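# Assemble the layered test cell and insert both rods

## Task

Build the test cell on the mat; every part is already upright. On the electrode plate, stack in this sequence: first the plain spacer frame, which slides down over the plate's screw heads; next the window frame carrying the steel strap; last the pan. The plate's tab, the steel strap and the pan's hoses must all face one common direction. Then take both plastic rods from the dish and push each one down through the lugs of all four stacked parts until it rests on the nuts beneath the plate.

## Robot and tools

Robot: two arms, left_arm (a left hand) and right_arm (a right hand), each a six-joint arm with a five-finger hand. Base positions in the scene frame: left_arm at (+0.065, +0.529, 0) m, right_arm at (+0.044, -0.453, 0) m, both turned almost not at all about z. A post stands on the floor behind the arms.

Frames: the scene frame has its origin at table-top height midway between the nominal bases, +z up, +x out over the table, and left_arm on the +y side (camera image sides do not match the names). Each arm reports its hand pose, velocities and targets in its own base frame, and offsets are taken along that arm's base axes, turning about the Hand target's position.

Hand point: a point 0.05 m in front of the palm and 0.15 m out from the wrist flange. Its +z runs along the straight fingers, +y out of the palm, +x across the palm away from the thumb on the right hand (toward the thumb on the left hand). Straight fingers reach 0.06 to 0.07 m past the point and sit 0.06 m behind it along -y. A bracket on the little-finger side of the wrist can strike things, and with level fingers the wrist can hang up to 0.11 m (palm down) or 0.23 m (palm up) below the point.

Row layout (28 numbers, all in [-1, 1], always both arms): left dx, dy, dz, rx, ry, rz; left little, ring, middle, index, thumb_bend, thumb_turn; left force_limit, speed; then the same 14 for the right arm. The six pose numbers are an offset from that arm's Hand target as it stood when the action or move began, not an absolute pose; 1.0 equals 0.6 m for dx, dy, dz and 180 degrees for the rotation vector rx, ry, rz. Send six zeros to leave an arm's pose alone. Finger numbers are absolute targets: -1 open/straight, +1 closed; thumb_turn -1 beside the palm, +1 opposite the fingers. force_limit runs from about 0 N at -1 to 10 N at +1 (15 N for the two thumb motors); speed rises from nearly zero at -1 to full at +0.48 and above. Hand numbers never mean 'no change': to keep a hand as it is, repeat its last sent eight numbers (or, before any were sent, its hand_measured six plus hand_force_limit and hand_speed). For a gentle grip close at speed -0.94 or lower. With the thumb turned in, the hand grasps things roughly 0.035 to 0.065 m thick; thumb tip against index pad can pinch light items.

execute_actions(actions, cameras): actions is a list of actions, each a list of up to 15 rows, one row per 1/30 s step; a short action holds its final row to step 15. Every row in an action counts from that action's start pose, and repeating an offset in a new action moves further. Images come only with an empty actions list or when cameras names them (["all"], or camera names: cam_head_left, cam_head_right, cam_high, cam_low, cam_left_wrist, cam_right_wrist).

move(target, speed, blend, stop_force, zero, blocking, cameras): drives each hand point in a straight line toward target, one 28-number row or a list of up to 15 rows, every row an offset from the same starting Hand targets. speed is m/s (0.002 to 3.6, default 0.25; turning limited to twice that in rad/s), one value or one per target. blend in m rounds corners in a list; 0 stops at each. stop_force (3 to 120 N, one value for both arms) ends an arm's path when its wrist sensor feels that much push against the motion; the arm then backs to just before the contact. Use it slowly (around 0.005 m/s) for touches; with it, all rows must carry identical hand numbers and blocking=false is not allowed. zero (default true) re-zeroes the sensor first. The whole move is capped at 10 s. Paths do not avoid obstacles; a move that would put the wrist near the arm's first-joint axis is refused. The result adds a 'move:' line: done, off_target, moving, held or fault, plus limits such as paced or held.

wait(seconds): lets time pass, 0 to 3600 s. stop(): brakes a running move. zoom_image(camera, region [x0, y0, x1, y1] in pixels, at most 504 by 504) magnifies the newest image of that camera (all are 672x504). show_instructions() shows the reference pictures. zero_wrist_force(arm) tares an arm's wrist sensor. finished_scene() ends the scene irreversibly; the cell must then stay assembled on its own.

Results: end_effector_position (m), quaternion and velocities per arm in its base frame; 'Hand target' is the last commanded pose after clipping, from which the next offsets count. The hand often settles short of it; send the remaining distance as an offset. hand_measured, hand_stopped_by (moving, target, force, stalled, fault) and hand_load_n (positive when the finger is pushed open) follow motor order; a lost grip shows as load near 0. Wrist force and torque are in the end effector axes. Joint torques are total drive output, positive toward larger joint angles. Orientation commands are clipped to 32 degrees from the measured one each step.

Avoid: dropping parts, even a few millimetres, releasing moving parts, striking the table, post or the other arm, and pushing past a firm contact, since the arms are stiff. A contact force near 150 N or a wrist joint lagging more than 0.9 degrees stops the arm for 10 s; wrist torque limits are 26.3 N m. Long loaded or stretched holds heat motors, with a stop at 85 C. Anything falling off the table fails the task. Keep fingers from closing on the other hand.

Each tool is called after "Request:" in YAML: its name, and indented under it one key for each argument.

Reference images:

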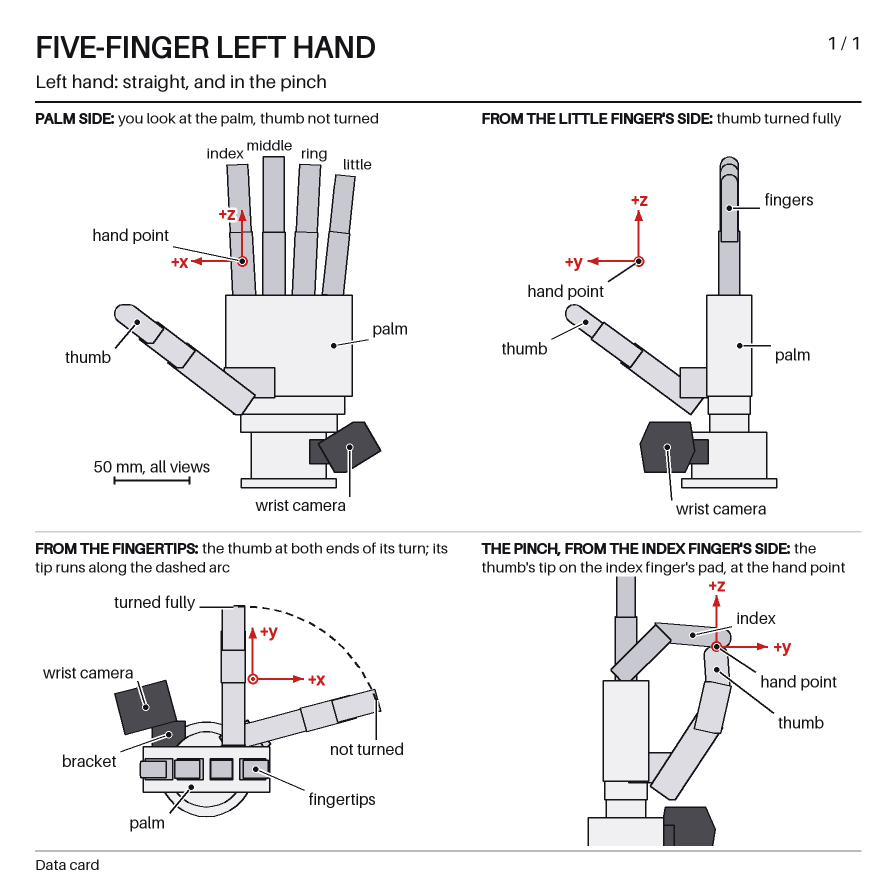

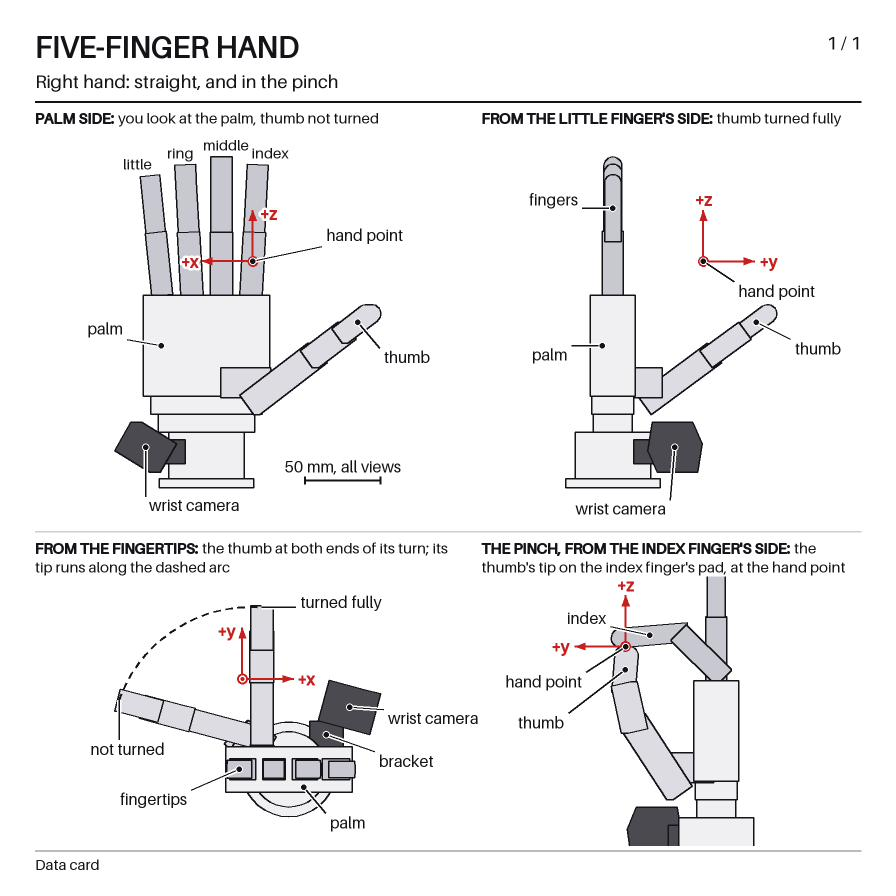

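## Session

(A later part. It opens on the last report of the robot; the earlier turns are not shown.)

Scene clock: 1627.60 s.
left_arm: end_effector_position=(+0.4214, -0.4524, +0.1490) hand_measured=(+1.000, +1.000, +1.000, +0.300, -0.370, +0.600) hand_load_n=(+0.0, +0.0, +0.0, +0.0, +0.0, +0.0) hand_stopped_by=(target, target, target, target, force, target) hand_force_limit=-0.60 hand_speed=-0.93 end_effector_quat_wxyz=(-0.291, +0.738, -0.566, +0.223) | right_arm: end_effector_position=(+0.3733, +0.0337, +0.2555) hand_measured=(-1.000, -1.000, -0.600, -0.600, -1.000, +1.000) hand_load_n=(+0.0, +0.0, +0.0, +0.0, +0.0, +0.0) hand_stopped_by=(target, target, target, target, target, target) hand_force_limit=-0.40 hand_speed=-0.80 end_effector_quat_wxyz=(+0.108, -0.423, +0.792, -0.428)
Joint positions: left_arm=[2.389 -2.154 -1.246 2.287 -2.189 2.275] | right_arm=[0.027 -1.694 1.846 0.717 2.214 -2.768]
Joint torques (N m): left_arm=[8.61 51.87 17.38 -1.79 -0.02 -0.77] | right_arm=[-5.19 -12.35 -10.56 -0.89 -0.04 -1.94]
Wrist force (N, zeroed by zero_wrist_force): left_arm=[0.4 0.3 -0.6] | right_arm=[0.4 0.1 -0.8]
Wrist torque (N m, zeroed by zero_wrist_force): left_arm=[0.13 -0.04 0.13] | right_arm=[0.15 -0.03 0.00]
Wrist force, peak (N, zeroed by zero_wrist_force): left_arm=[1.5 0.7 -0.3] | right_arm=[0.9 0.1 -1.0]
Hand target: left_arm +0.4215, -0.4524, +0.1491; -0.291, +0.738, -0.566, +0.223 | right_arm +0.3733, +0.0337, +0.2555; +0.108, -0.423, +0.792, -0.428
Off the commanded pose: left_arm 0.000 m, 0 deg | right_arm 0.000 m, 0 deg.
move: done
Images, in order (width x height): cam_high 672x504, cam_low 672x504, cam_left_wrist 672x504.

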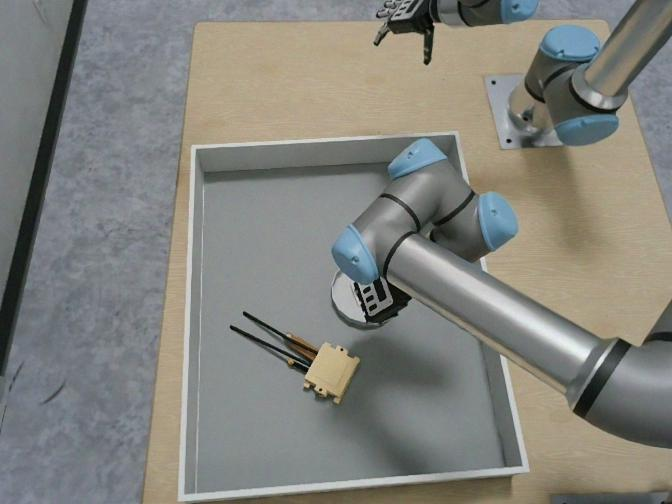

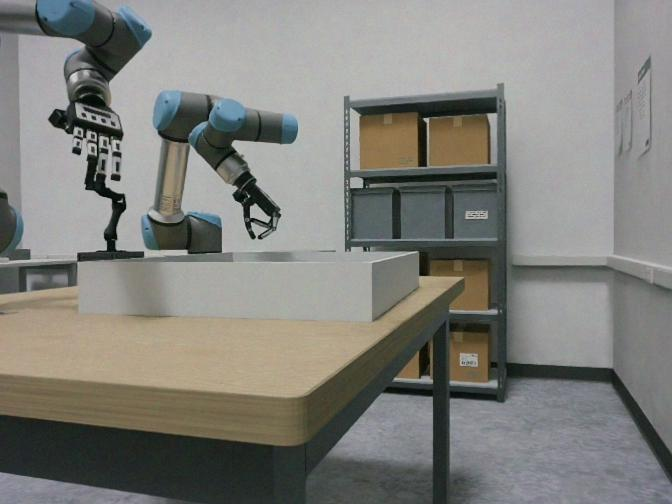

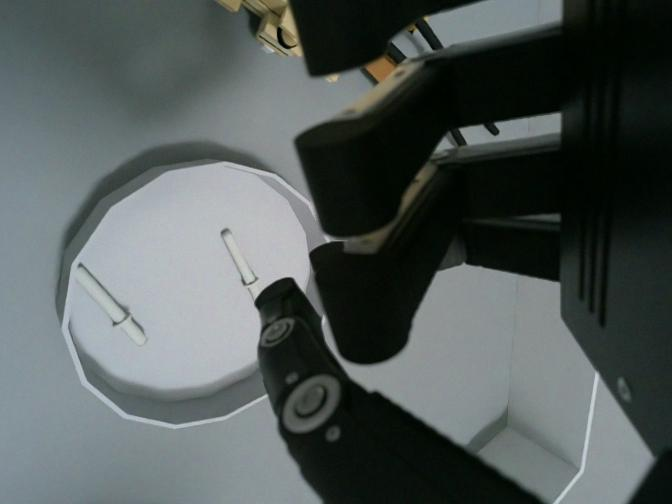

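Request:
move:
  target: [-0.1358,0.2040,0.235,0,0,0,-1,-1,-0.6,-0.6,-1,1,-0.4,-0.9,0,0,0,0,0,0,-1,-1,-0.6,-0.6,-1,1,-0.4,-0.8]
  speed: 0.15

Request:
move:
  target:
    - [0,0,0,0,0,0,-1,-1,-0.6,-0.6,-1,1,-0.4,-0.9,0,0.35,0.05,0.0356,0.019,0.1612,1,1,1,0.3,-0.5,0.6,-0.6,-0.6]
    - [0,0,0,0,0,0,-1,-1,-0.6,-0.6,-1,1,-0.4,-0.9,0.1175,0.6935,-0.1,0.0712,0.0380,0.3225,1,1,1,0.3,-0.5,0.6,-0.6,-0.6]
  speed: 0.15
  blend: [0.03,0]
  cameras: ["cam_left_wrist","cam_right_wrist","cam_high"]

Scene clock: 1651.70 s.
left_arm: end_effector_position=(+0.3400, -0.3300, +0.2901) hand_measured=(-0.770, -0.770, -0.600, -0.600, -1.000, +1.000) hand_load_n=(+0.0, +0.0, +0.0, +0.0, +0.0, +0.0) hand_stopped_by=(moving, moving, target, target, target, target) hand_force_limit=-0.40 hand_speed=-0.90 end_effector_quat_wxyz=(-0.291, +0.738, -0.566, +0.223) | right_arm: end_effector_position=(+0.3733, +0.0337, +0.2555) hand_measured=(-1.000, -1.000, -0.600, -0.600, -1.000, +1.000) hand_load_n=(-0.5, +0.0, +0.0, +0.0, +0.0, +0.0) hand_stopped_by=(target, target, target, target, target, target) hand_force_limit=-0.40 hand_speed=-0.80 end_effector_quat_wxyz=(+0.108, -0.423, +0.792, -0.428)
Joint positions: left_arm=[2.478 -1.725 -1.466 2.132 -2.147 2.371] | right_arm=[0.027 -1.694 1.846 0.717 2.214 -2.768]
Joint torques (N m): left_arm=[-7.68 36.17 29.23 -1.94 -1.58 -1.89] | right_arm=[-5.75 -12.21 -10.34 -0.82 0.03 -2.01]
Wrist force (N, zeroed by zero_wrist_force): left_arm=[0.1 0.3 -0.5] | right_arm=[0.3 -0.1 -0.6]
Wrist torque (N m, zeroed by zero_wrist_force): left_arm=[0.10 -0.01 0.09] | right_arm=[0.10 -0.02 -0.02]
Wrist force, peak (N, zeroed by zero_wrist_force): left_arm=[-0.8 0.1 -1.8] | right_arm=[0.8 0.4 -0.9]
Hand target: left_arm +0.3400, -0.3300, +0.2901; -0.291, +0.738, -0.566, +0.223 | right_arm +0.3733, +0.0337, +0.2555; +0.108, -0.423, +0.792, -0.428
Off the commanded pose: left_arm 0.000 m, 0 deg | right_arm 0.000 m, 0 deg.
move: moving (left_arm; no rest 5 s after the path's end)

Scene clock: 1656.07 s.
left_arm: end_effector_position=(+0.3400, -0.3300, +0.2901) hand_measured=(-1.000, -1.000, -0.600, -0.600, -1.000, +1.000) hand_load_n=(+0.0, +0.0, +0.0, +0.0, +0.0, +0.5) hand_stopped_by=(target, target, target, target, target, target) hand_force_limit=-0.40 hand_speed=-0.90 end_effector_quat_wxyz=(-0.291, +0.738, -0.566, +0.223) | right_arm: end_effector_position=(+0.4438, +0.4498, +0.1955) hand_measured=(+1.000, +1.000, +1.000, +0.300, -0.500, +0.600) hand_load_n=(+0.0, +0.0, +0.0, +0.0, +0.0, +0.0) hand_stopped_by=(target, target, target, target, target, target) hand_force_limit=-0.60 hand_speed=-0.60 end_effector_quat_wxyz=(-0.300, +0.762, -0.533, +0.210)
Joint positions: left_arm=[2.478 -1.725 -1.466 2.132 -2.147 2.371] | right_arm=[0.577 -1.15 1.313 0.67 1.724 -2.974]
Joint torques (N m): left_arm=[-7.2 35.95 27.24 -1.99 -1.18 -1.87] | right_arm=[-8.06 -34.16 -17.82 1.57 -0.9 1.25]
Wrist force (N, zeroed by zero_wrist_force): left_arm=[0.2 0.4 -0.5] | right_arm=[-0.2 -0.3 -1.1]
Wrist torque (N m, zeroed by zero_wrist_force): left_arm=[0.10 -0.01 0.09] | right_arm=[0.01 -0.05 -0.02]
Wrist force, peak (N, zeroed by zero_wrist_force): left_arm=[0.4 0.5 -0.6] | right_arm=[1.1 -0.4 -1.0]
Hand target: left_arm +0.3400, -0.3300, +0.2901; -0.291, +0.738, -0.566, +0.223 | right_arm +0.4438, +0.4498, +0.1955; -0.300, +0.762, -0.533, +0.210
Off the commanded pose: left_arm 0.000 m, 0 deg | right_arm 0.000 m, 0 deg.
move: done; blend cut to 0 m at target 1
Images, in order (width x height): cam_high 672x504, cam_left_wrist 672x504, cam_right_wrist 672x504.

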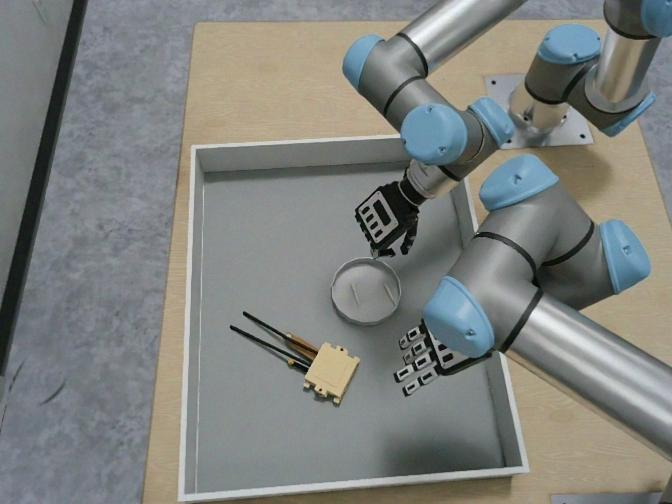

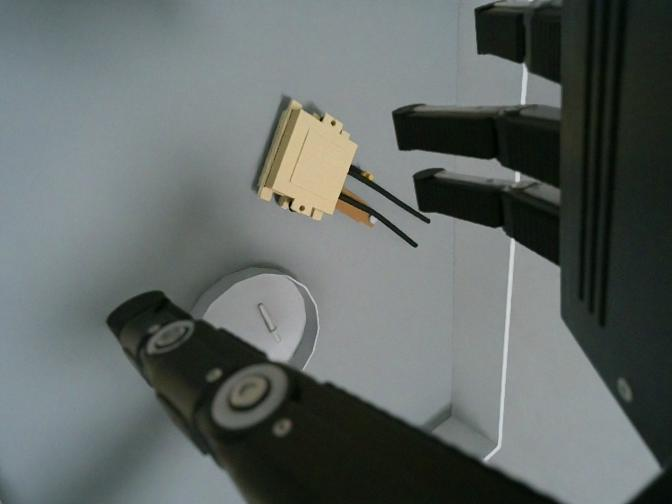

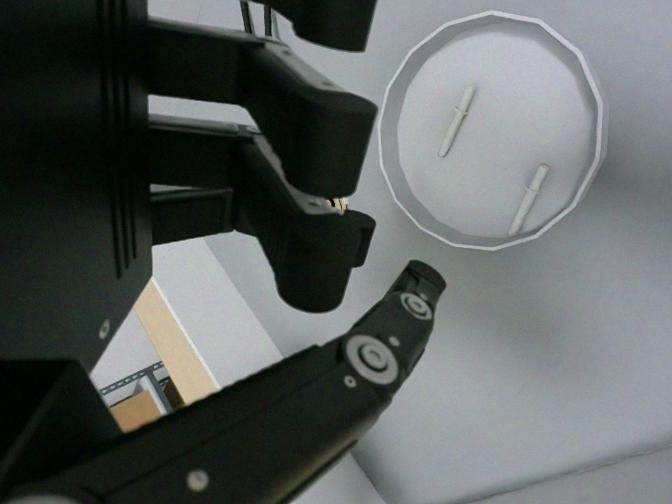

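Request:
zoom_image:
  camera: "cam_right_wrist"
  region: [400, 60, 620, 280]

Scaled by 2.291.

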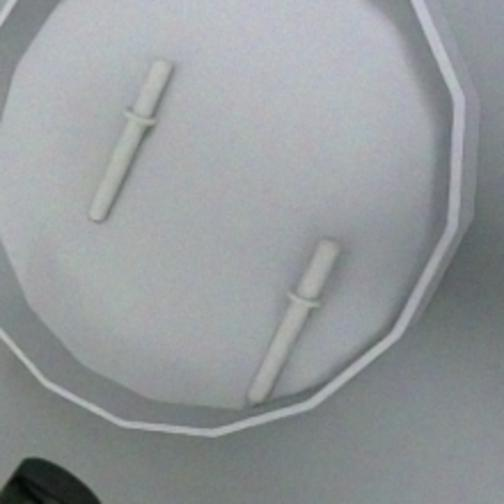

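Request:
move:
  target: [0,0,0,0,0,0,-1,-1,-0.6,-0.6,-1,1,-0.4,-0.9,0.0018,-0.0065,-0.1925,0,0,0,1,1,1,0.3,-0.5,0.6,-0.6,-0.6]
  speed: 0.1
  cameras: ["cam_right_wrist","cam_left_wrist"]

Request:
zoom_image:
  camera: "cam_right_wrist"
  region: [340, 60, 560, 300]

Scene clock: 1660.73 s.
left_arm: end_effector_position=(+0.3400, -0.3300, +0.2901) hand_measured=(-1.000, -1.000, -0.600, -0.600, -1.000, +1.000) hand_load_n=(+0.0, +0.0, +0.0, +0.0, +0.0, +0.0) hand_stopped_by=(target, target, target, target, target, target) hand_force_limit=-0.40 hand_speed=-0.90 end_effector_quat_wxyz=(-0.291, +0.738, -0.566, +0.223) | right_arm: end_effector_position=(+0.4449, +0.4459, +0.0799) hand_measured=(+1.000, +1.000, +1.000, +0.300, -0.500, +0.600) hand_load_n=(+0.5, +0.0, +0.0, +0.0, +0.0, +0.0) hand_stopped_by=(target, target, target, target, target, target) hand_force_limit=-0.60 hand_speed=-0.60 end_effector_quat_wxyz=(-0.300, +0.763, -0.533, +0.210)
Joint positions: left_arm=[2.478 -1.725 -1.466 2.132 -2.147 2.371] | right_arm=[0.569 -1.074 1.508 0.399 1.719 -2.98]
Joint torques (N m): left_arm=[-6.53 36.07 25.84 -2.19 -0.63 -1.75] | right_arm=[0.52 -49.84 -25.06 0.15 -0.28 -1.08]
Wrist force (N, zeroed by zero_wrist_force): left_arm=[0.1 0.3 -0.4] | right_arm=[-0.6 -0.2 -1.4]
Wrist torque (N m, zeroed by zero_wrist_force): left_arm=[0.08 -0.01 0.09] | right_arm=[0.08 -0.01 0.04]
Wrist force, peak (N, zeroed by zero_wrist_force): left_arm=[0.4 0.5 -0.7] | right_arm=[-0.1 -1.3 -1.8]
Hand target: left_arm +0.3400, -0.3300, +0.2901; -0.291, +0.738, -0.566, +0.223 | right_arm +0.4449, +0.4459, +0.0800; -0.300, +0.762, -0.533, +0.210
Off the commanded pose: left_arm 0.000 m, 0 deg | right_arm 0.000 m, 0 deg.
move: done
Images, in order (width x height): cam_left_wrist 672x504, cam_right_wrist 672x504.

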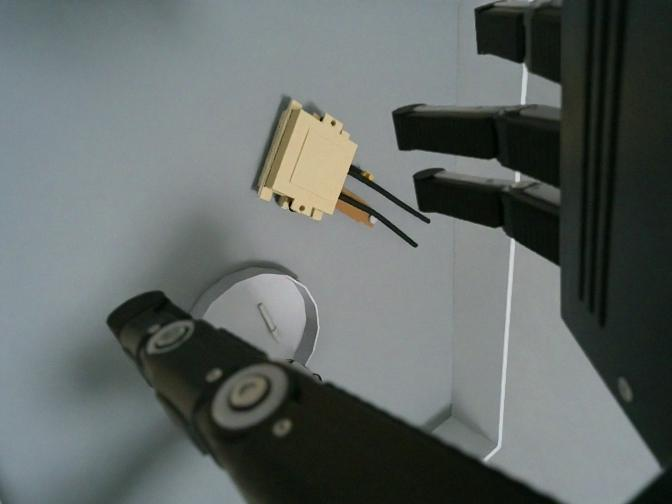

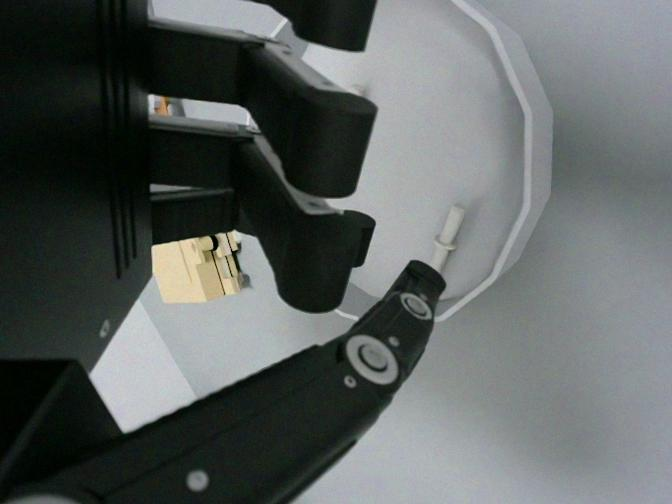

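Scaled by 2.100.

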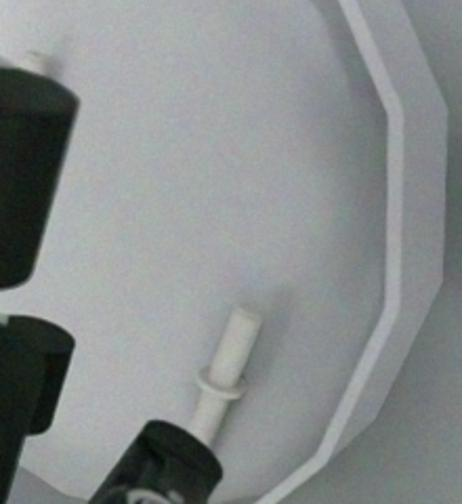

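Request:
move:
  target: [0,0,0,0,0,0,-1,-1,-0.6,-0.6,-1,1,-0.4,-0.9,0.0032,0.004,-0.075,0,0,0,1,1,1,0.3,-0.5,0.6,-0.6,-0.6]
  speed: 0.04
  cameras: ["cam_right_wrist"]

Request:
zoom_image:
  camera: "cam_right_wrist"
  region: [330, 130, 530, 330]

Scene clock: 1669.30 s.
left_arm: end_effector_position=(+0.3400, -0.3300, +0.2901) hand_measured=(-1.000, -1.000, -0.600, -0.600, -1.000, +1.000) hand_load_n=(+0.0, +0.0, +0.0, +0.0, +0.0, +0.0) hand_stopped_by=(target, target, target, target, target, target) hand_force_limit=-0.40 hand_speed=-0.90 end_effector_quat_wxyz=(-0.291, +0.738, -0.566, +0.223) | right_arm: end_effector_position=(+0.4467, +0.4482, +0.0348) hand_measured=(+1.000, +1.000, +1.000, +0.300, -0.500, +0.600) hand_load_n=(+0.5, +0.0, +0.0, +0.0, +0.0, +0.0) hand_stopped_by=(target, target, target, target, target, target) hand_force_limit=-0.60 hand_speed=-0.60 end_effector_quat_wxyz=(-0.300, +0.763, -0.533, +0.210) end_effector_velocity=(+0.000, +0.000, +0.002) end_effector_angular_velocity=(-0.001, +0.001, +0.000)
Joint positions: left_arm=[2.478 -1.725 -1.466 2.132 -2.147 2.371] | right_arm=[0.571 -1.018 1.548 0.303 1.72 -2.979]
Joint velocities: left_arm=[within noise] | right_arm=[0 -0.002 -0.001 0.005 0.001 0]
Joint torques (N m): left_arm=[-5.99 35.46 24.16 -1.9 -0.24 -1.7] | right_arm=[7.53 -52.65 -26.73 2.28 1.1 1.87]
Wrist force (N, zeroed by zero_wrist_force): left_arm=[0.2 0.2 -0.5] | right_arm=[-0.7 -0.5 -1.1]
Wrist torque (N m, zeroed by zero_wrist_force): left_arm=[0.09 -0.03 0.09] | right_arm=[0.00 -0.01 -0.09]
Wrist force, peak (N, zeroed by zero_wrist_force): left_arm=[0.3 0.5 -0.7] | right_arm=[-0.7 -0.8 -2.0]
Hand target: left_arm +0.3400, -0.3300, +0.2901; -0.291, +0.738, -0.566, +0.223 | right_arm +0.4468, +0.4483, +0.0350; -0.300, +0.762, -0.533, +0.210
Off the commanded pose: left_arm 0.000 m, 0 deg | right_arm 0.000 m, 0 deg.
move: done

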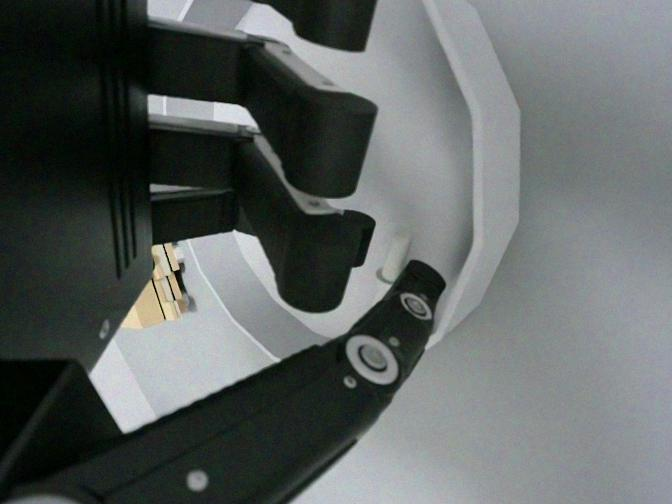

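Scaled by 2.520.

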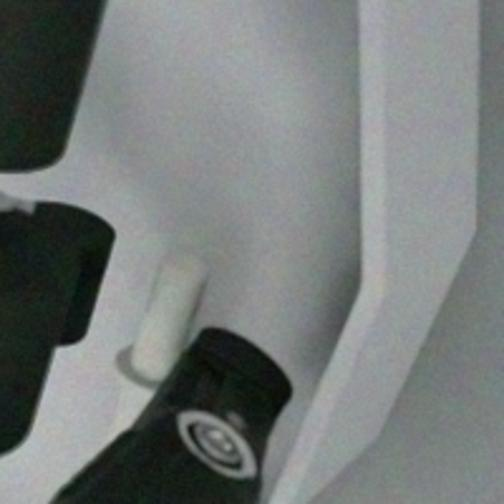

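Request:
move:
  target: [0,0,0,0,0,0,-1,-1,-0.6,-0.6,-1,1,-0.4,-0.9,0.0012,0.0067,0,0,0,0,1,1,1,0.3,-0.5,0.6,-0.6,-0.6]
  speed: 0.04

Request:
move:
  target: [0,0,0,0,0,0,-1,-1,-0.6,-0.6,-1,1,-0.4,-0.9,0,0,-0.03,0,0,0,1,1,1,0.3,-0.5,0.6,-0.6,-0.6]
  speed: 0.007
  stop_force: 3
  cameras: ["cam_right_wrist"]

Request:
zoom_image:
  camera: "cam_right_wrist"
  region: [310, 180, 460, 330]

Scene clock: 1671.73 s.
left_arm: end_effector_position=(+0.3400, -0.3300, +0.2901) hand_measured=(-1.000, -1.000, -0.600, -0.600, -1.000, +1.000) hand_load_n=(+0.0, +0.0, +0.0, +0.0, +0.0, +0.5) hand_stopped_by=(target, target, target, target, target, target) hand_force_limit=-0.40 hand_speed=-0.90 end_effector_quat_wxyz=(-0.291, +0.738, -0.566, +0.223) | right_arm: end_effector_position=(+0.4475, +0.4524, +0.0349) hand_measured=(+1.000, +1.000, +1.000, +0.300, -0.500, +0.600) hand_load_n=(+0.0, +0.0, +0.0, +0.0, +0.0, +0.0) hand_stopped_by=(target, target, target, target, target, target) hand_force_limit=-0.60 hand_speed=-0.60 end_effector_quat_wxyz=(-0.300, +0.762, -0.533, +0.210)
Joint positions: left_arm=[2.478 -1.725 -1.466 2.132 -2.147 2.371] | right_arm=[0.577 -1.01 1.535 0.309 1.724 -2.974]
Joint torques (N m): left_arm=[-6.04 35.34 22.8 -1.97 -0.07 -1.77] | right_arm=[-6.73 -52.98 -8.25 -1.3 -1.24 -2.44]
Wrist force (N, zeroed by zero_wrist_force): left_arm=[0.2 0.3 -0.5] | right_arm=[-0.7 -0.4 -1.6]
Wrist torque (N m, zeroed by zero_wrist_force): left_arm=[0.10 -0.03 0.09] | right_arm=[0.05 0.02 -0.06]
Wrist force, peak (N, zeroed by zero_wrist_force): left_arm=[0.4 0.6 -0.5] | right_arm=[-0.5 -0.2 -1.8]
Hand target: left_arm +0.3400, -0.3300, +0.2901; -0.291, +0.738, -0.566, +0.223 | right_arm +0.4476, +0.4523, +0.0350; -0.300, +0.762, -0.533, +0.210
Off the commanded pose: left_arm 0.000 m, 0 deg | right_arm 0.000 m, 0 deg.
move: done

Scene clock: 1674.33 s.
left_arm: end_effector_position=(+0.3400, -0.3300, +0.2901) hand_measured=(-1.000, -1.000, -0.600, -0.600, -1.000, +1.000) hand_load_n=(+0.0, -0.5, +0.0, +0.0, +0.0, +0.0) hand_stopped_by=(target, target, target, target, target, target) hand_force_limit=-0.40 hand_speed=-0.90 end_effector_quat_wxyz=(-0.291, +0.738, -0.566, +0.223) | right_arm: end_effector_position=(+0.4476, +0.4523, +0.0247) hand_measured=(+1.000, +1.000, +1.000, +0.300, -0.500, +0.600) hand_load_n=(+0.0, +0.0, +0.0, +0.0, +0.0, +0.0) hand_stopped_by=(target, target, target, target, target, target) hand_force_limit=-0.60 hand_speed=-0.60 end_effector_quat_wxyz=(-0.300, +0.762, -0.533, +0.210)
Joint positions: left_arm=[2.478 -1.725 -1.466 2.132 -2.147 2.371] | right_arm=[0.577 -0.998 1.545 0.287 1.724 -2.974]
Joint torques (N m): left_arm=[-5.51 35.36 20.6 -1.87 0.02 -1.67] | right_arm=[-6.43 -52.87 -27.02 2.61 -1.32 -2.24]
Wrist force (N, zeroed by zero_wrist_force): left_arm=[0.0 0.3 -0.4] | right_arm=[-0.5 -1.8 -2.3]
Wrist torque (N m, zeroed by zero_wrist_force): left_arm=[0.09 0.00 0.09] | right_arm=[-0.02 -0.03 -0.04]
Wrist force, peak (N, zeroed by zero_wrist_force): left_arm=[0.4 0.7 -0.5] | right_arm=[-0.8 -4.4 -4.1]
Hand target: left_arm +0.3400, -0.3300, +0.2901; -0.291, +0.738, -0.566, +0.223 | right_arm +0.4476, +0.4523, +0.0247; -0.300, +0.762, -0.533, +0.210 (not the last commanded pose)
Off the commanded pose: left_arm 0.000 m, 0 deg | right_arm 0.008 m, 0 deg.
move: contact (right_arm)

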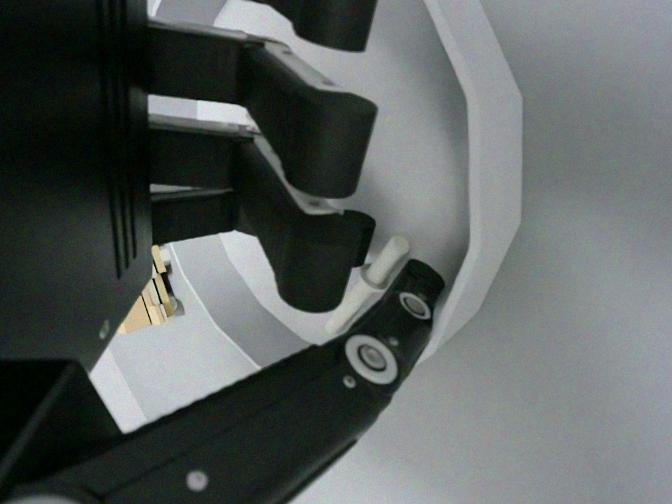

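Scaled by 3.360.

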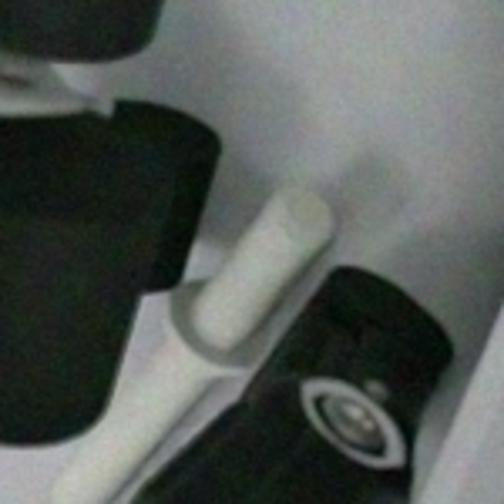

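Request:
move:
  target:
    - [0,0,0,0,0,0,-1,-1,-0.6,-0.6,-1,1,-0.4,-0.9,0,0,0.0008,0,0,0,1,1,1,0.3,-0.5,0.6,-0.6,-0.6]
    - [0,0,0,0,0,0,-1,-1,-0.6,-0.6,-1,1,-0.4,-0.9,0,0,0.0008,0,0,0,1,1,1,0.3,-0.28,0.6,-0.6,-0.93]
  speed: 0.01
  cameras: ["cam_right_wrist"]

Request:
zoom_image:
  camera: "cam_right_wrist"
  region: [310, 180, 460, 330]

Scene clock: 1678.83 s.
left_arm: end_effector_position=(+0.3400, -0.3300, +0.2901) hand_measured=(-1.000, -1.000, -0.600, -0.600, -1.000, +1.000) hand_load_n=(+0.0, +0.0, +0.0, +0.0, +0.0, +0.0) hand_stopped_by=(target, target, target, target, target, target) hand_force_limit=-0.40 hand_speed=-0.90 end_effector_quat_wxyz=(-0.291, +0.738, -0.566, +0.223) | right_arm: end_effector_position=(+0.4476, +0.4523, +0.0252) hand_measured=(+1.000, +1.000, +1.000, +0.300, -0.338, +0.600) hand_load_n=(+0.0, +0.0, +0.0, +3.0, +3.0, +0.0) hand_stopped_by=(target, target, target, target, force, target) hand_force_limit=-0.60 hand_speed=-0.93 end_effector_quat_wxyz=(-0.300, +0.762, -0.533, +0.210)
Joint positions: left_arm=[2.478 -1.725 -1.466 2.132 -2.147 2.371] | right_arm=[0.577 -0.999 1.544 0.288 1.724 -2.974]
Joint torques (N m): left_arm=[-5.56 35.57 18.92 -1.85 0.17 -1.82] | right_arm=[-0.45 -31.47 -6.77 -1.34 -1.03 -2.34]
Wrist force (N, zeroed by zero_wrist_force): left_arm=[0.2 0.4 -0.5] | right_arm=[-0.5 -1.6 -2.3]
Wrist torque (N m, zeroed by zero_wrist_force): left_arm=[0.12 -0.03 0.09] | right_arm=[0.01 0.02 -0.06]
Wrist force, peak (N, zeroed by zero_wrist_force): left_arm=[0.3 0.4 -0.7] | right_arm=[-1.3 -2.3 -2.2]
Hand target: left_arm +0.3400, -0.3300, +0.2901; -0.291, +0.738, -0.566, +0.223 | right_arm +0.4476, +0.4523, +0.0252; -0.300, +0.762, -0.533, +0.210
Off the commanded pose: left_arm 0.000 m, 0 deg | right_arm 0.000 m, 0 deg.
move: done

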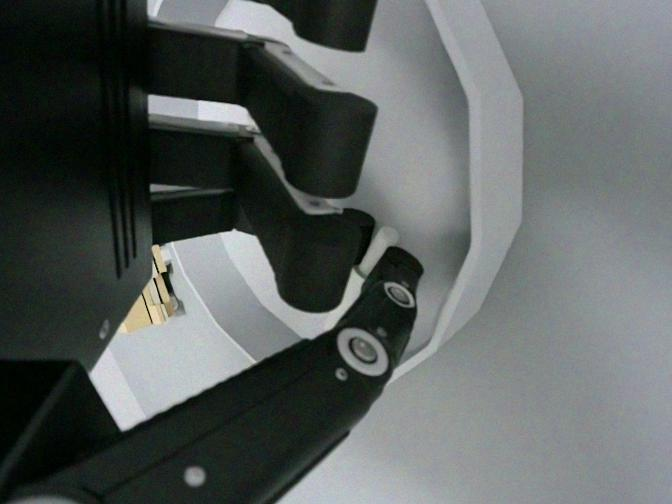

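Scaled by 3.360.

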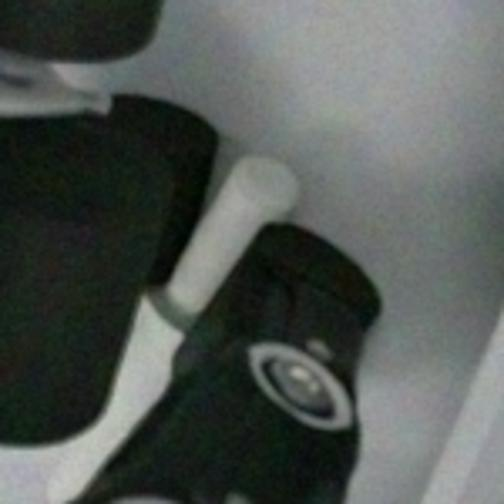

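Request:
move:
  target: [0,0,0,0,0,0,-1,-1,-0.6,-0.6,-1,1,-0.4,-0.9,0,0,0.05,0,0,0,1,1,1,0.3,-0.28,0.6,-0.6,-0.93]
  speed: 0.03
  cameras: ["cam_right_wrist"]

Request:
zoom_image:
  camera: "cam_right_wrist"
  region: [310, 180, 460, 330]

Scene clock: 1680.87 s.
left_arm: end_effector_position=(+0.3400, -0.3300, +0.2901) hand_measured=(-1.000, -1.000, -0.600, -0.600, -1.000, +1.000) hand_load_n=(+0.0, +0.0, +0.0, +0.0, +0.0, +0.0) hand_stopped_by=(target, target, target, target, target, target) hand_force_limit=-0.40 hand_speed=-0.90 end_effector_quat_wxyz=(-0.291, +0.738, -0.566, +0.223) | right_arm: end_effector_position=(+0.4477, +0.4524, +0.0555) hand_measured=(+1.000, +1.000, +1.000, +0.300, -0.336, +0.600) hand_load_n=(+0.0, +0.0, +0.0, +0.0, +0.0, +0.0) hand_stopped_by=(target, target, target, target, force, target) hand_force_limit=-0.60 hand_speed=-0.93 end_effector_quat_wxyz=(-0.301, +0.762, -0.533, +0.210) end_effector_velocity=(+0.001, +0.000, -0.001) end_effector_angular_velocity=(+0.001, -0.003, -0.001)
Joint positions: left_arm=[2.478 -1.725 -1.466 2.132 -2.147 2.371] | right_arm=[0.577 -1.034 1.514 0.353 1.724 -2.974]
Joint velocities: left_arm=[within noise] | right_arm=[-0.001 0.002 0.002 -0.006 0.001 0]
Joint torques (N m): left_arm=[-5.57 35.77 17.13 -1.91 0.23 -1.67] | right_arm=[2.63 -28.76 -7.87 -1.21 -1.18 -2.33]
Wrist force (N, zeroed by zero_wrist_force): left_arm=[0.3 0.3 -0.6] | right_arm=[-0.6 -0.3 -1.2]
Wrist torque (N m, zeroed by zero_wrist_force): left_arm=[0.11 -0.04 0.10] | right_arm=[0.05 -0.02 -0.01]
Wrist force, peak (N, zeroed by zero_wrist_force): left_arm=[0.2 0.4 -0.8] | right_arm=[-0.6 -1.9 -2.3]
Hand target: left_arm +0.3400, -0.3300, +0.2901; -0.291, +0.738, -0.566, +0.223 | right_arm +0.4476, +0.4523, +0.0552; -0.300, +0.762, -0.533, +0.210
Off the commanded pose: left_arm 0.000 m, 0 deg | right_arm 0.000 m, 0 deg.
move: done

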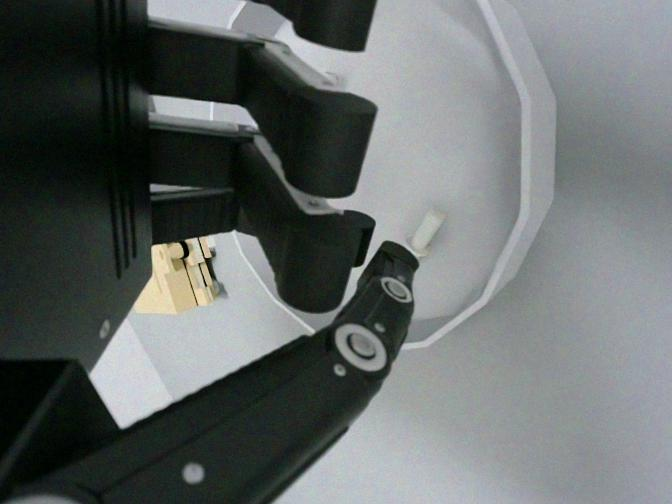

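Scaled by 3.360.

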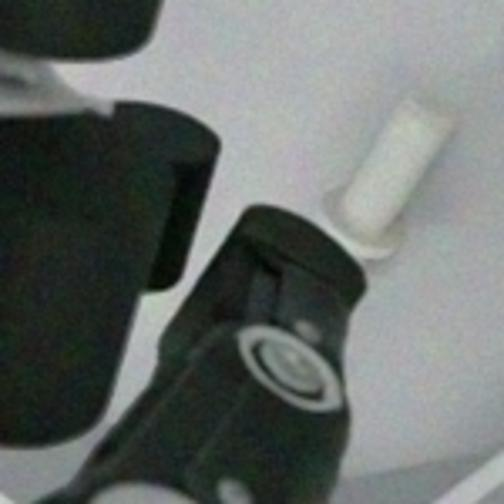

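Request:
move:
  target: [0,0,0,0,0,0,-1,-1,-0.6,-0.6,-1,1,-0.4,-0.9,0.0055,-0.0025,-0.02,0,0,-0.0333,1,1,1,0.3,-0.5,0.6,-0.6,-0.6]
  speed: 0.03
  cameras: ["cam_right_wrist"]

Request:
zoom_image:
  camera: "cam_right_wrist"
  region: [330, 150, 480, 300]

Scene clock: 1685.07 s.
left_arm: end_effector_position=(+0.3400, -0.3300, +0.2901) hand_measured=(-1.000, -1.000, -0.600, -0.600, -1.000, +1.000) hand_load_n=(+0.0, -0.5, +0.0, +0.0, +0.0, +0.0) hand_stopped_by=(target, target, target, target, target, target) hand_force_limit=-0.40 hand_speed=-0.90 end_effector_quat_wxyz=(-0.291, +0.738, -0.566, +0.223) | right_arm: end_effector_position=(+0.4509, +0.4509, +0.0431) hand_measured=(+1.000, +1.000, +1.000, +0.300, -0.500, +0.600) hand_load_n=(+0.5, +0.0, +0.0, +0.0, +0.0, +0.0) hand_stopped_by=(target, target, target, target, target, target) hand_force_limit=-0.60 hand_speed=-0.60 end_effector_quat_wxyz=(-0.289, +0.733, -0.573, +0.225) end_effector_velocity=(+0.000, +0.000, +0.000) end_effector_angular_velocity=(-0.002, +0.001, +0.006)
Joint positions: left_arm=[2.478 -1.725 -1.466 2.132 -2.147 2.371] | right_arm=[0.598 -1.004 1.505 0.351 1.808 -2.878]
Joint velocities: left_arm=[within noise] | right_arm=[-0.001 0 0 0 -0.004 -0.006]
Joint torques (N m): left_arm=[-4.28 35.13 16.11 -1.96 0.2 -1.77] | right_arm=[-1.71 -47.82 -23.75 2.3 -1.07 -2.46]
Wrist force (N, zeroed by zero_wrist_force): left_arm=[0.0 0.5 -0.4] | right_arm=[-0.3 -0.2 -1.0]
Wrist torque (N m, zeroed by zero_wrist_force): left_arm=[0.11 0.00 0.08] | right_arm=[0.08 -0.10 -0.02]
Wrist force, peak (N, zeroed by zero_wrist_force): left_arm=[0.0 0.4 -0.7] | right_arm=[-0.4 -0.5 -1.8]
Hand target: left_arm +0.3400, -0.3300, +0.2901; -0.291, +0.738, -0.566, +0.223 | right_arm +0.4509, +0.4508, +0.0432; -0.289, +0.734, -0.572, +0.225
Off the commanded pose: left_arm 0.000 m, 0 deg | right_arm 0.000 m, 0 deg.
move: done

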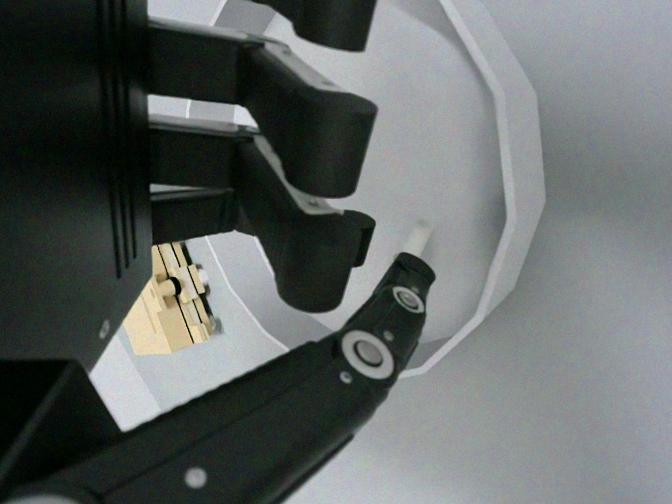

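Scaled by 3.360.

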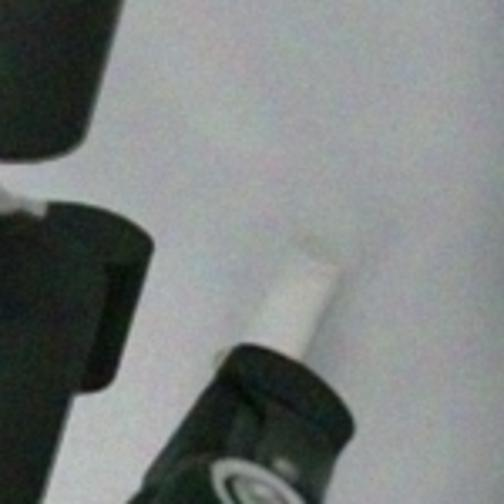

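Request:
move:
  target: [0,0,0,0,0,0,-1,-1,-0.6,-0.6,-1,1,-0.4,-0.9,0,0,-0.042,0,0,0,1,1,1,0.3,-0.5,0.6,-0.6,-0.6]
  speed: 0.007
  stop_force: 3
  cameras: ["cam_right_wrist"]

Request:
zoom_image:
  camera: "cam_right_wrist"
  region: [310, 180, 460, 330]

Scene clock: 1689.57 s.
left_arm: end_effector_position=(+0.3400, -0.3300, +0.2901) hand_measured=(-1.000, -1.000, -0.600, -0.600, -1.000, +1.000) hand_load_n=(+0.0, +0.0, +0.0, +0.0, +0.0, +0.0) hand_stopped_by=(target, target, target, target, target, target) hand_force_limit=-0.40 hand_speed=-0.90 end_effector_quat_wxyz=(-0.291, +0.738, -0.566, +0.223) | right_arm: end_effector_position=(+0.4509, +0.4509, +0.0239) hand_measured=(+1.000, +1.000, +1.000, +0.300, -0.500, +0.600) hand_load_n=(+0.0, +0.0, +0.5, +0.0, +0.0, +0.0) hand_stopped_by=(target, target, target, target, target, target) hand_force_limit=-0.60 hand_speed=-0.60 end_effector_quat_wxyz=(-0.289, +0.734, -0.572, +0.225)
Joint positions: left_arm=[2.478 -1.725 -1.466 2.132 -2.147 2.371] | right_arm=[0.598 -0.982 1.524 0.31 1.808 -2.878]
Joint torques (N m): left_arm=[-4.58 34.66 13.96 -2.05 0.02 -1.76] | right_arm=[-7.53 -51.63 -26.18 2.42 -0.99 -1.93]
Wrist force (N, zeroed by zero_wrist_force): left_arm=[0.2 0.4 -0.5] | right_arm=[-0.9 -3.3 -4.8]
Wrist torque (N m, zeroed by zero_wrist_force): left_arm=[0.10 -0.02 0.09] | right_arm=[-0.10 0.00 -0.07]
Wrist force, peak (N, zeroed by zero_wrist_force): left_arm=[0.1 0.6 -0.7] | right_arm=[-1.0 -4.5 -6.9]
Hand target: left_arm +0.3400, -0.3300, +0.2901; -0.291, +0.738, -0.566, +0.223 | right_arm +0.4509, +0.4509, +0.0239; -0.289, +0.734, -0.572, +0.225 (not the last commanded pose)
Off the commanded pose: left_arm 0.000 m, 0 deg | right_arm 0.006 m, 0 deg.
move: contact (right_arm)

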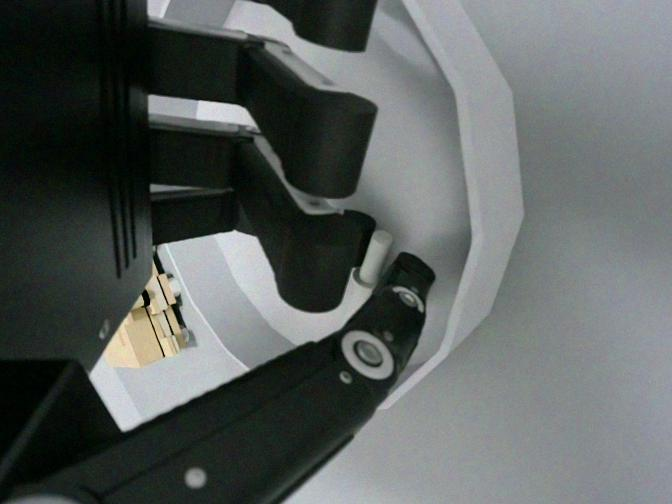

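Scaled by 3.360.

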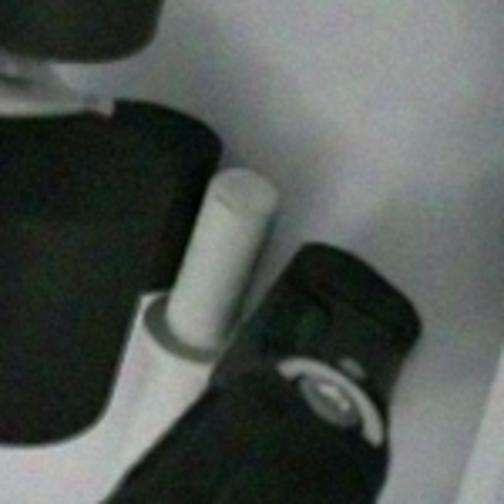

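Request:
move:
  target:
    - [0,0,0,0,0,0,-1,-1,-0.6,-0.6,-1,1,-0.4,-0.9,0,0,0.0003,0,0,0,1,1,1,0.3,-0.5,0.6,-0.6,-0.6]
    - [0,0,0,0,0,0,-1,-1,-0.6,-0.6,-1,1,-0.4,-0.9,0,0,0.0003,0,0,0,1,1,1,0.3,-0.28,0.6,-0.6,-0.93]
  speed: 0.01
  cameras: ["cam_right_wrist"]

Request:
zoom_image:
  camera: "cam_right_wrist"
  region: [310, 180, 460, 330]

Scene clock: 1694.70 s.
left_arm: end_effector_position=(+0.3400, -0.3300, +0.2901) hand_measured=(-1.000, -1.000, -0.600, -0.600, -1.000, +1.000) hand_load_n=(+0.0, +0.0, +0.0, +0.0, +0.0, +0.0) hand_stopped_by=(target, target, target, target, target, target) hand_force_limit=-0.40 hand_speed=-0.90 end_effector_quat_wxyz=(-0.291, +0.738, -0.566, +0.223) | right_arm: end_effector_position=(+0.4509, +0.4509, +0.0241) hand_measured=(+1.000, +1.000, +1.000, +0.300, -0.330, +0.600) hand_load_n=(+0.0, +0.0, +0.0, +2.0, +3.0, +0.0) hand_stopped_by=(target, target, target, target, force, target) hand_force_limit=-0.60 hand_speed=-0.93 end_effector_quat_wxyz=(-0.289, +0.734, -0.572, +0.225)
Joint positions: left_arm=[2.478 -1.725 -1.466 2.132 -2.147 2.371] | right_arm=[0.598 -0.982 1.524 0.31 1.808 -2.878]
Joint torques (N m): left_arm=[-4.32 34.66 14.06 -1.93 0.08 -1.65] | right_arm=[-7.09 -41.17 -18.98 -1 0.14 -1.83]
Wrist force (N, zeroed by zero_wrist_force): left_arm=[0.3 0.3 -0.5] | right_arm=[-0.7 -0.3 -2.2]
Wrist torque (N m, zeroed by zero_wrist_force): left_arm=[0.10 -0.04 0.10] | right_arm=[0.09 -0.01 -0.04]
Wrist force, peak (N, zeroed by zero_wrist_force): left_arm=[0.1 0.3 -0.8] | right_arm=[-1.0 -3.0 -5.1]
Hand target: left_arm +0.3400, -0.3300, +0.2901; -0.291, +0.738, -0.566, +0.223 | right_arm +0.4509, +0.4509, +0.0241; -0.289, +0.734, -0.572, +0.225
Off the commanded pose: left_arm 0.000 m, 0 deg | right_arm 0.000 m, 0 deg.
move: done

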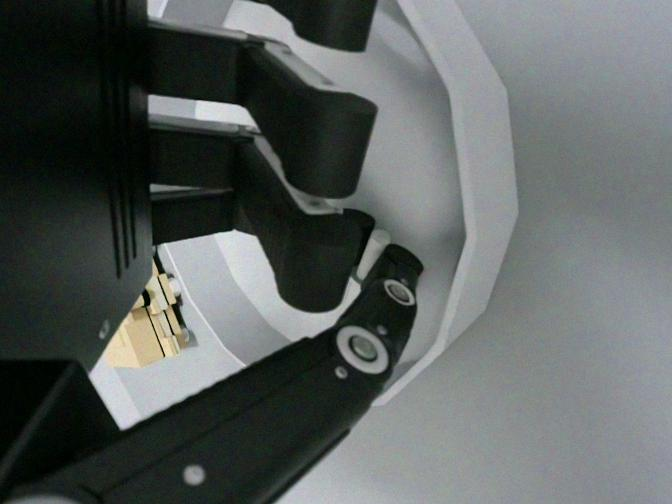

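Scaled by 3.360.

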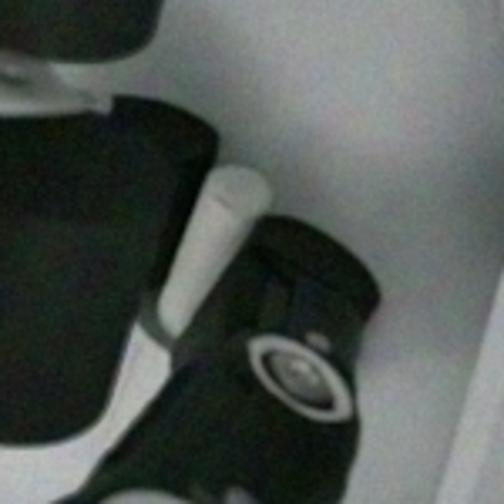

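Request:
move:
  target: [0,0,0,0,0,0,-1,-1,-0.6,-0.6,-1,1,-0.4,-0.9,0,0,0.01,0,0,0,1,1,1,0.3,-0.28,0.6,-0.6,-0.93]
  speed: 0.01
  cameras: ["cam_right_wrist"]

Request:
zoom_image:
  camera: "cam_right_wrist"
  region: [310, 180, 460, 330]

Scene clock: 1696.33 s.
left_arm: end_effector_position=(+0.3400, -0.3300, +0.2901) hand_measured=(-1.000, -1.000, -0.600, -0.600, -1.000, +1.000) hand_load_n=(+0.0, +0.0, +0.0, +0.0, +0.0, +0.0) hand_stopped_by=(target, target, target, target, target, target) hand_force_limit=-0.40 hand_speed=-0.90 end_effector_quat_wxyz=(-0.291, +0.738, -0.566, +0.223) | right_arm: end_effector_position=(+0.4509, +0.4509, +0.0302) hand_measured=(+1.000, +1.000, +1.000, +0.300, -0.330, +0.600) hand_load_n=(+0.0, +0.0, +0.0, +2.5, +2.5, +0.0) hand_stopped_by=(target, target, target, target, force, target) hand_force_limit=-0.60 hand_speed=-0.93 end_effector_quat_wxyz=(-0.289, +0.734, -0.572, +0.225)
Joint positions: left_arm=[2.478 -1.725 -1.466 2.132 -2.147 2.371] | right_arm=[0.598 -0.99 1.518 0.323 1.808 -2.878]
Joint torques (N m): left_arm=[-4.25 33.51 13.23 -1.9 0.22 -1.75] | right_arm=[-8.07 -45.21 -22.5 0.41 0.27 -1.97]
Wrist force (N, zeroed by zero_wrist_force): left_arm=[0.2 0.4 -0.5] | right_arm=[-0.5 -0.4 -1.0]
Wrist torque (N m, zeroed by zero_wrist_force): left_arm=[0.10 -0.02 0.09] | right_arm=[0.04 -0.06 -0.03]
Wrist force, peak (N, zeroed by zero_wrist_force): left_arm=[0.1 0.5 -0.6] | right_arm=[-0.7 -1.0 -2.2]
Hand target: left_arm +0.3400, -0.3300, +0.2901; -0.291, +0.738, -0.566, +0.223 | right_arm +0.4509, +0.4509, +0.0301; -0.289, +0.734, -0.572, +0.225
Off the commanded pose: left_arm 0.000 m, 0 deg | right_arm 0.000 m, 0 deg.
move: done

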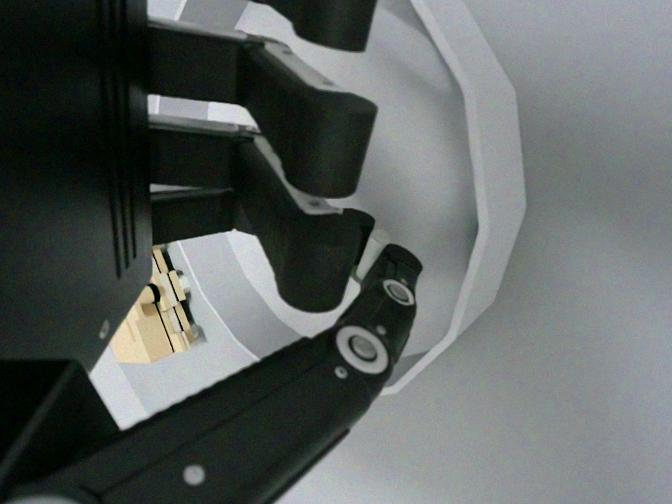

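Scaled by 3.360.

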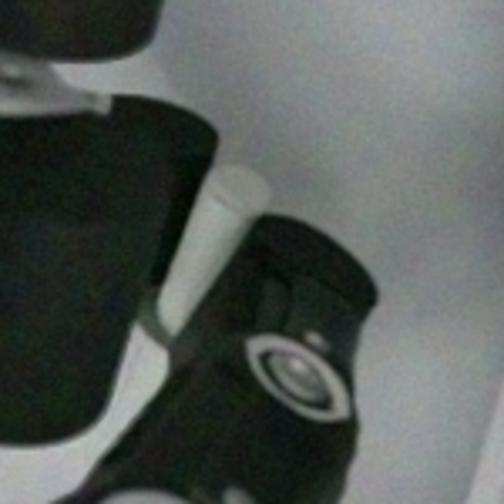

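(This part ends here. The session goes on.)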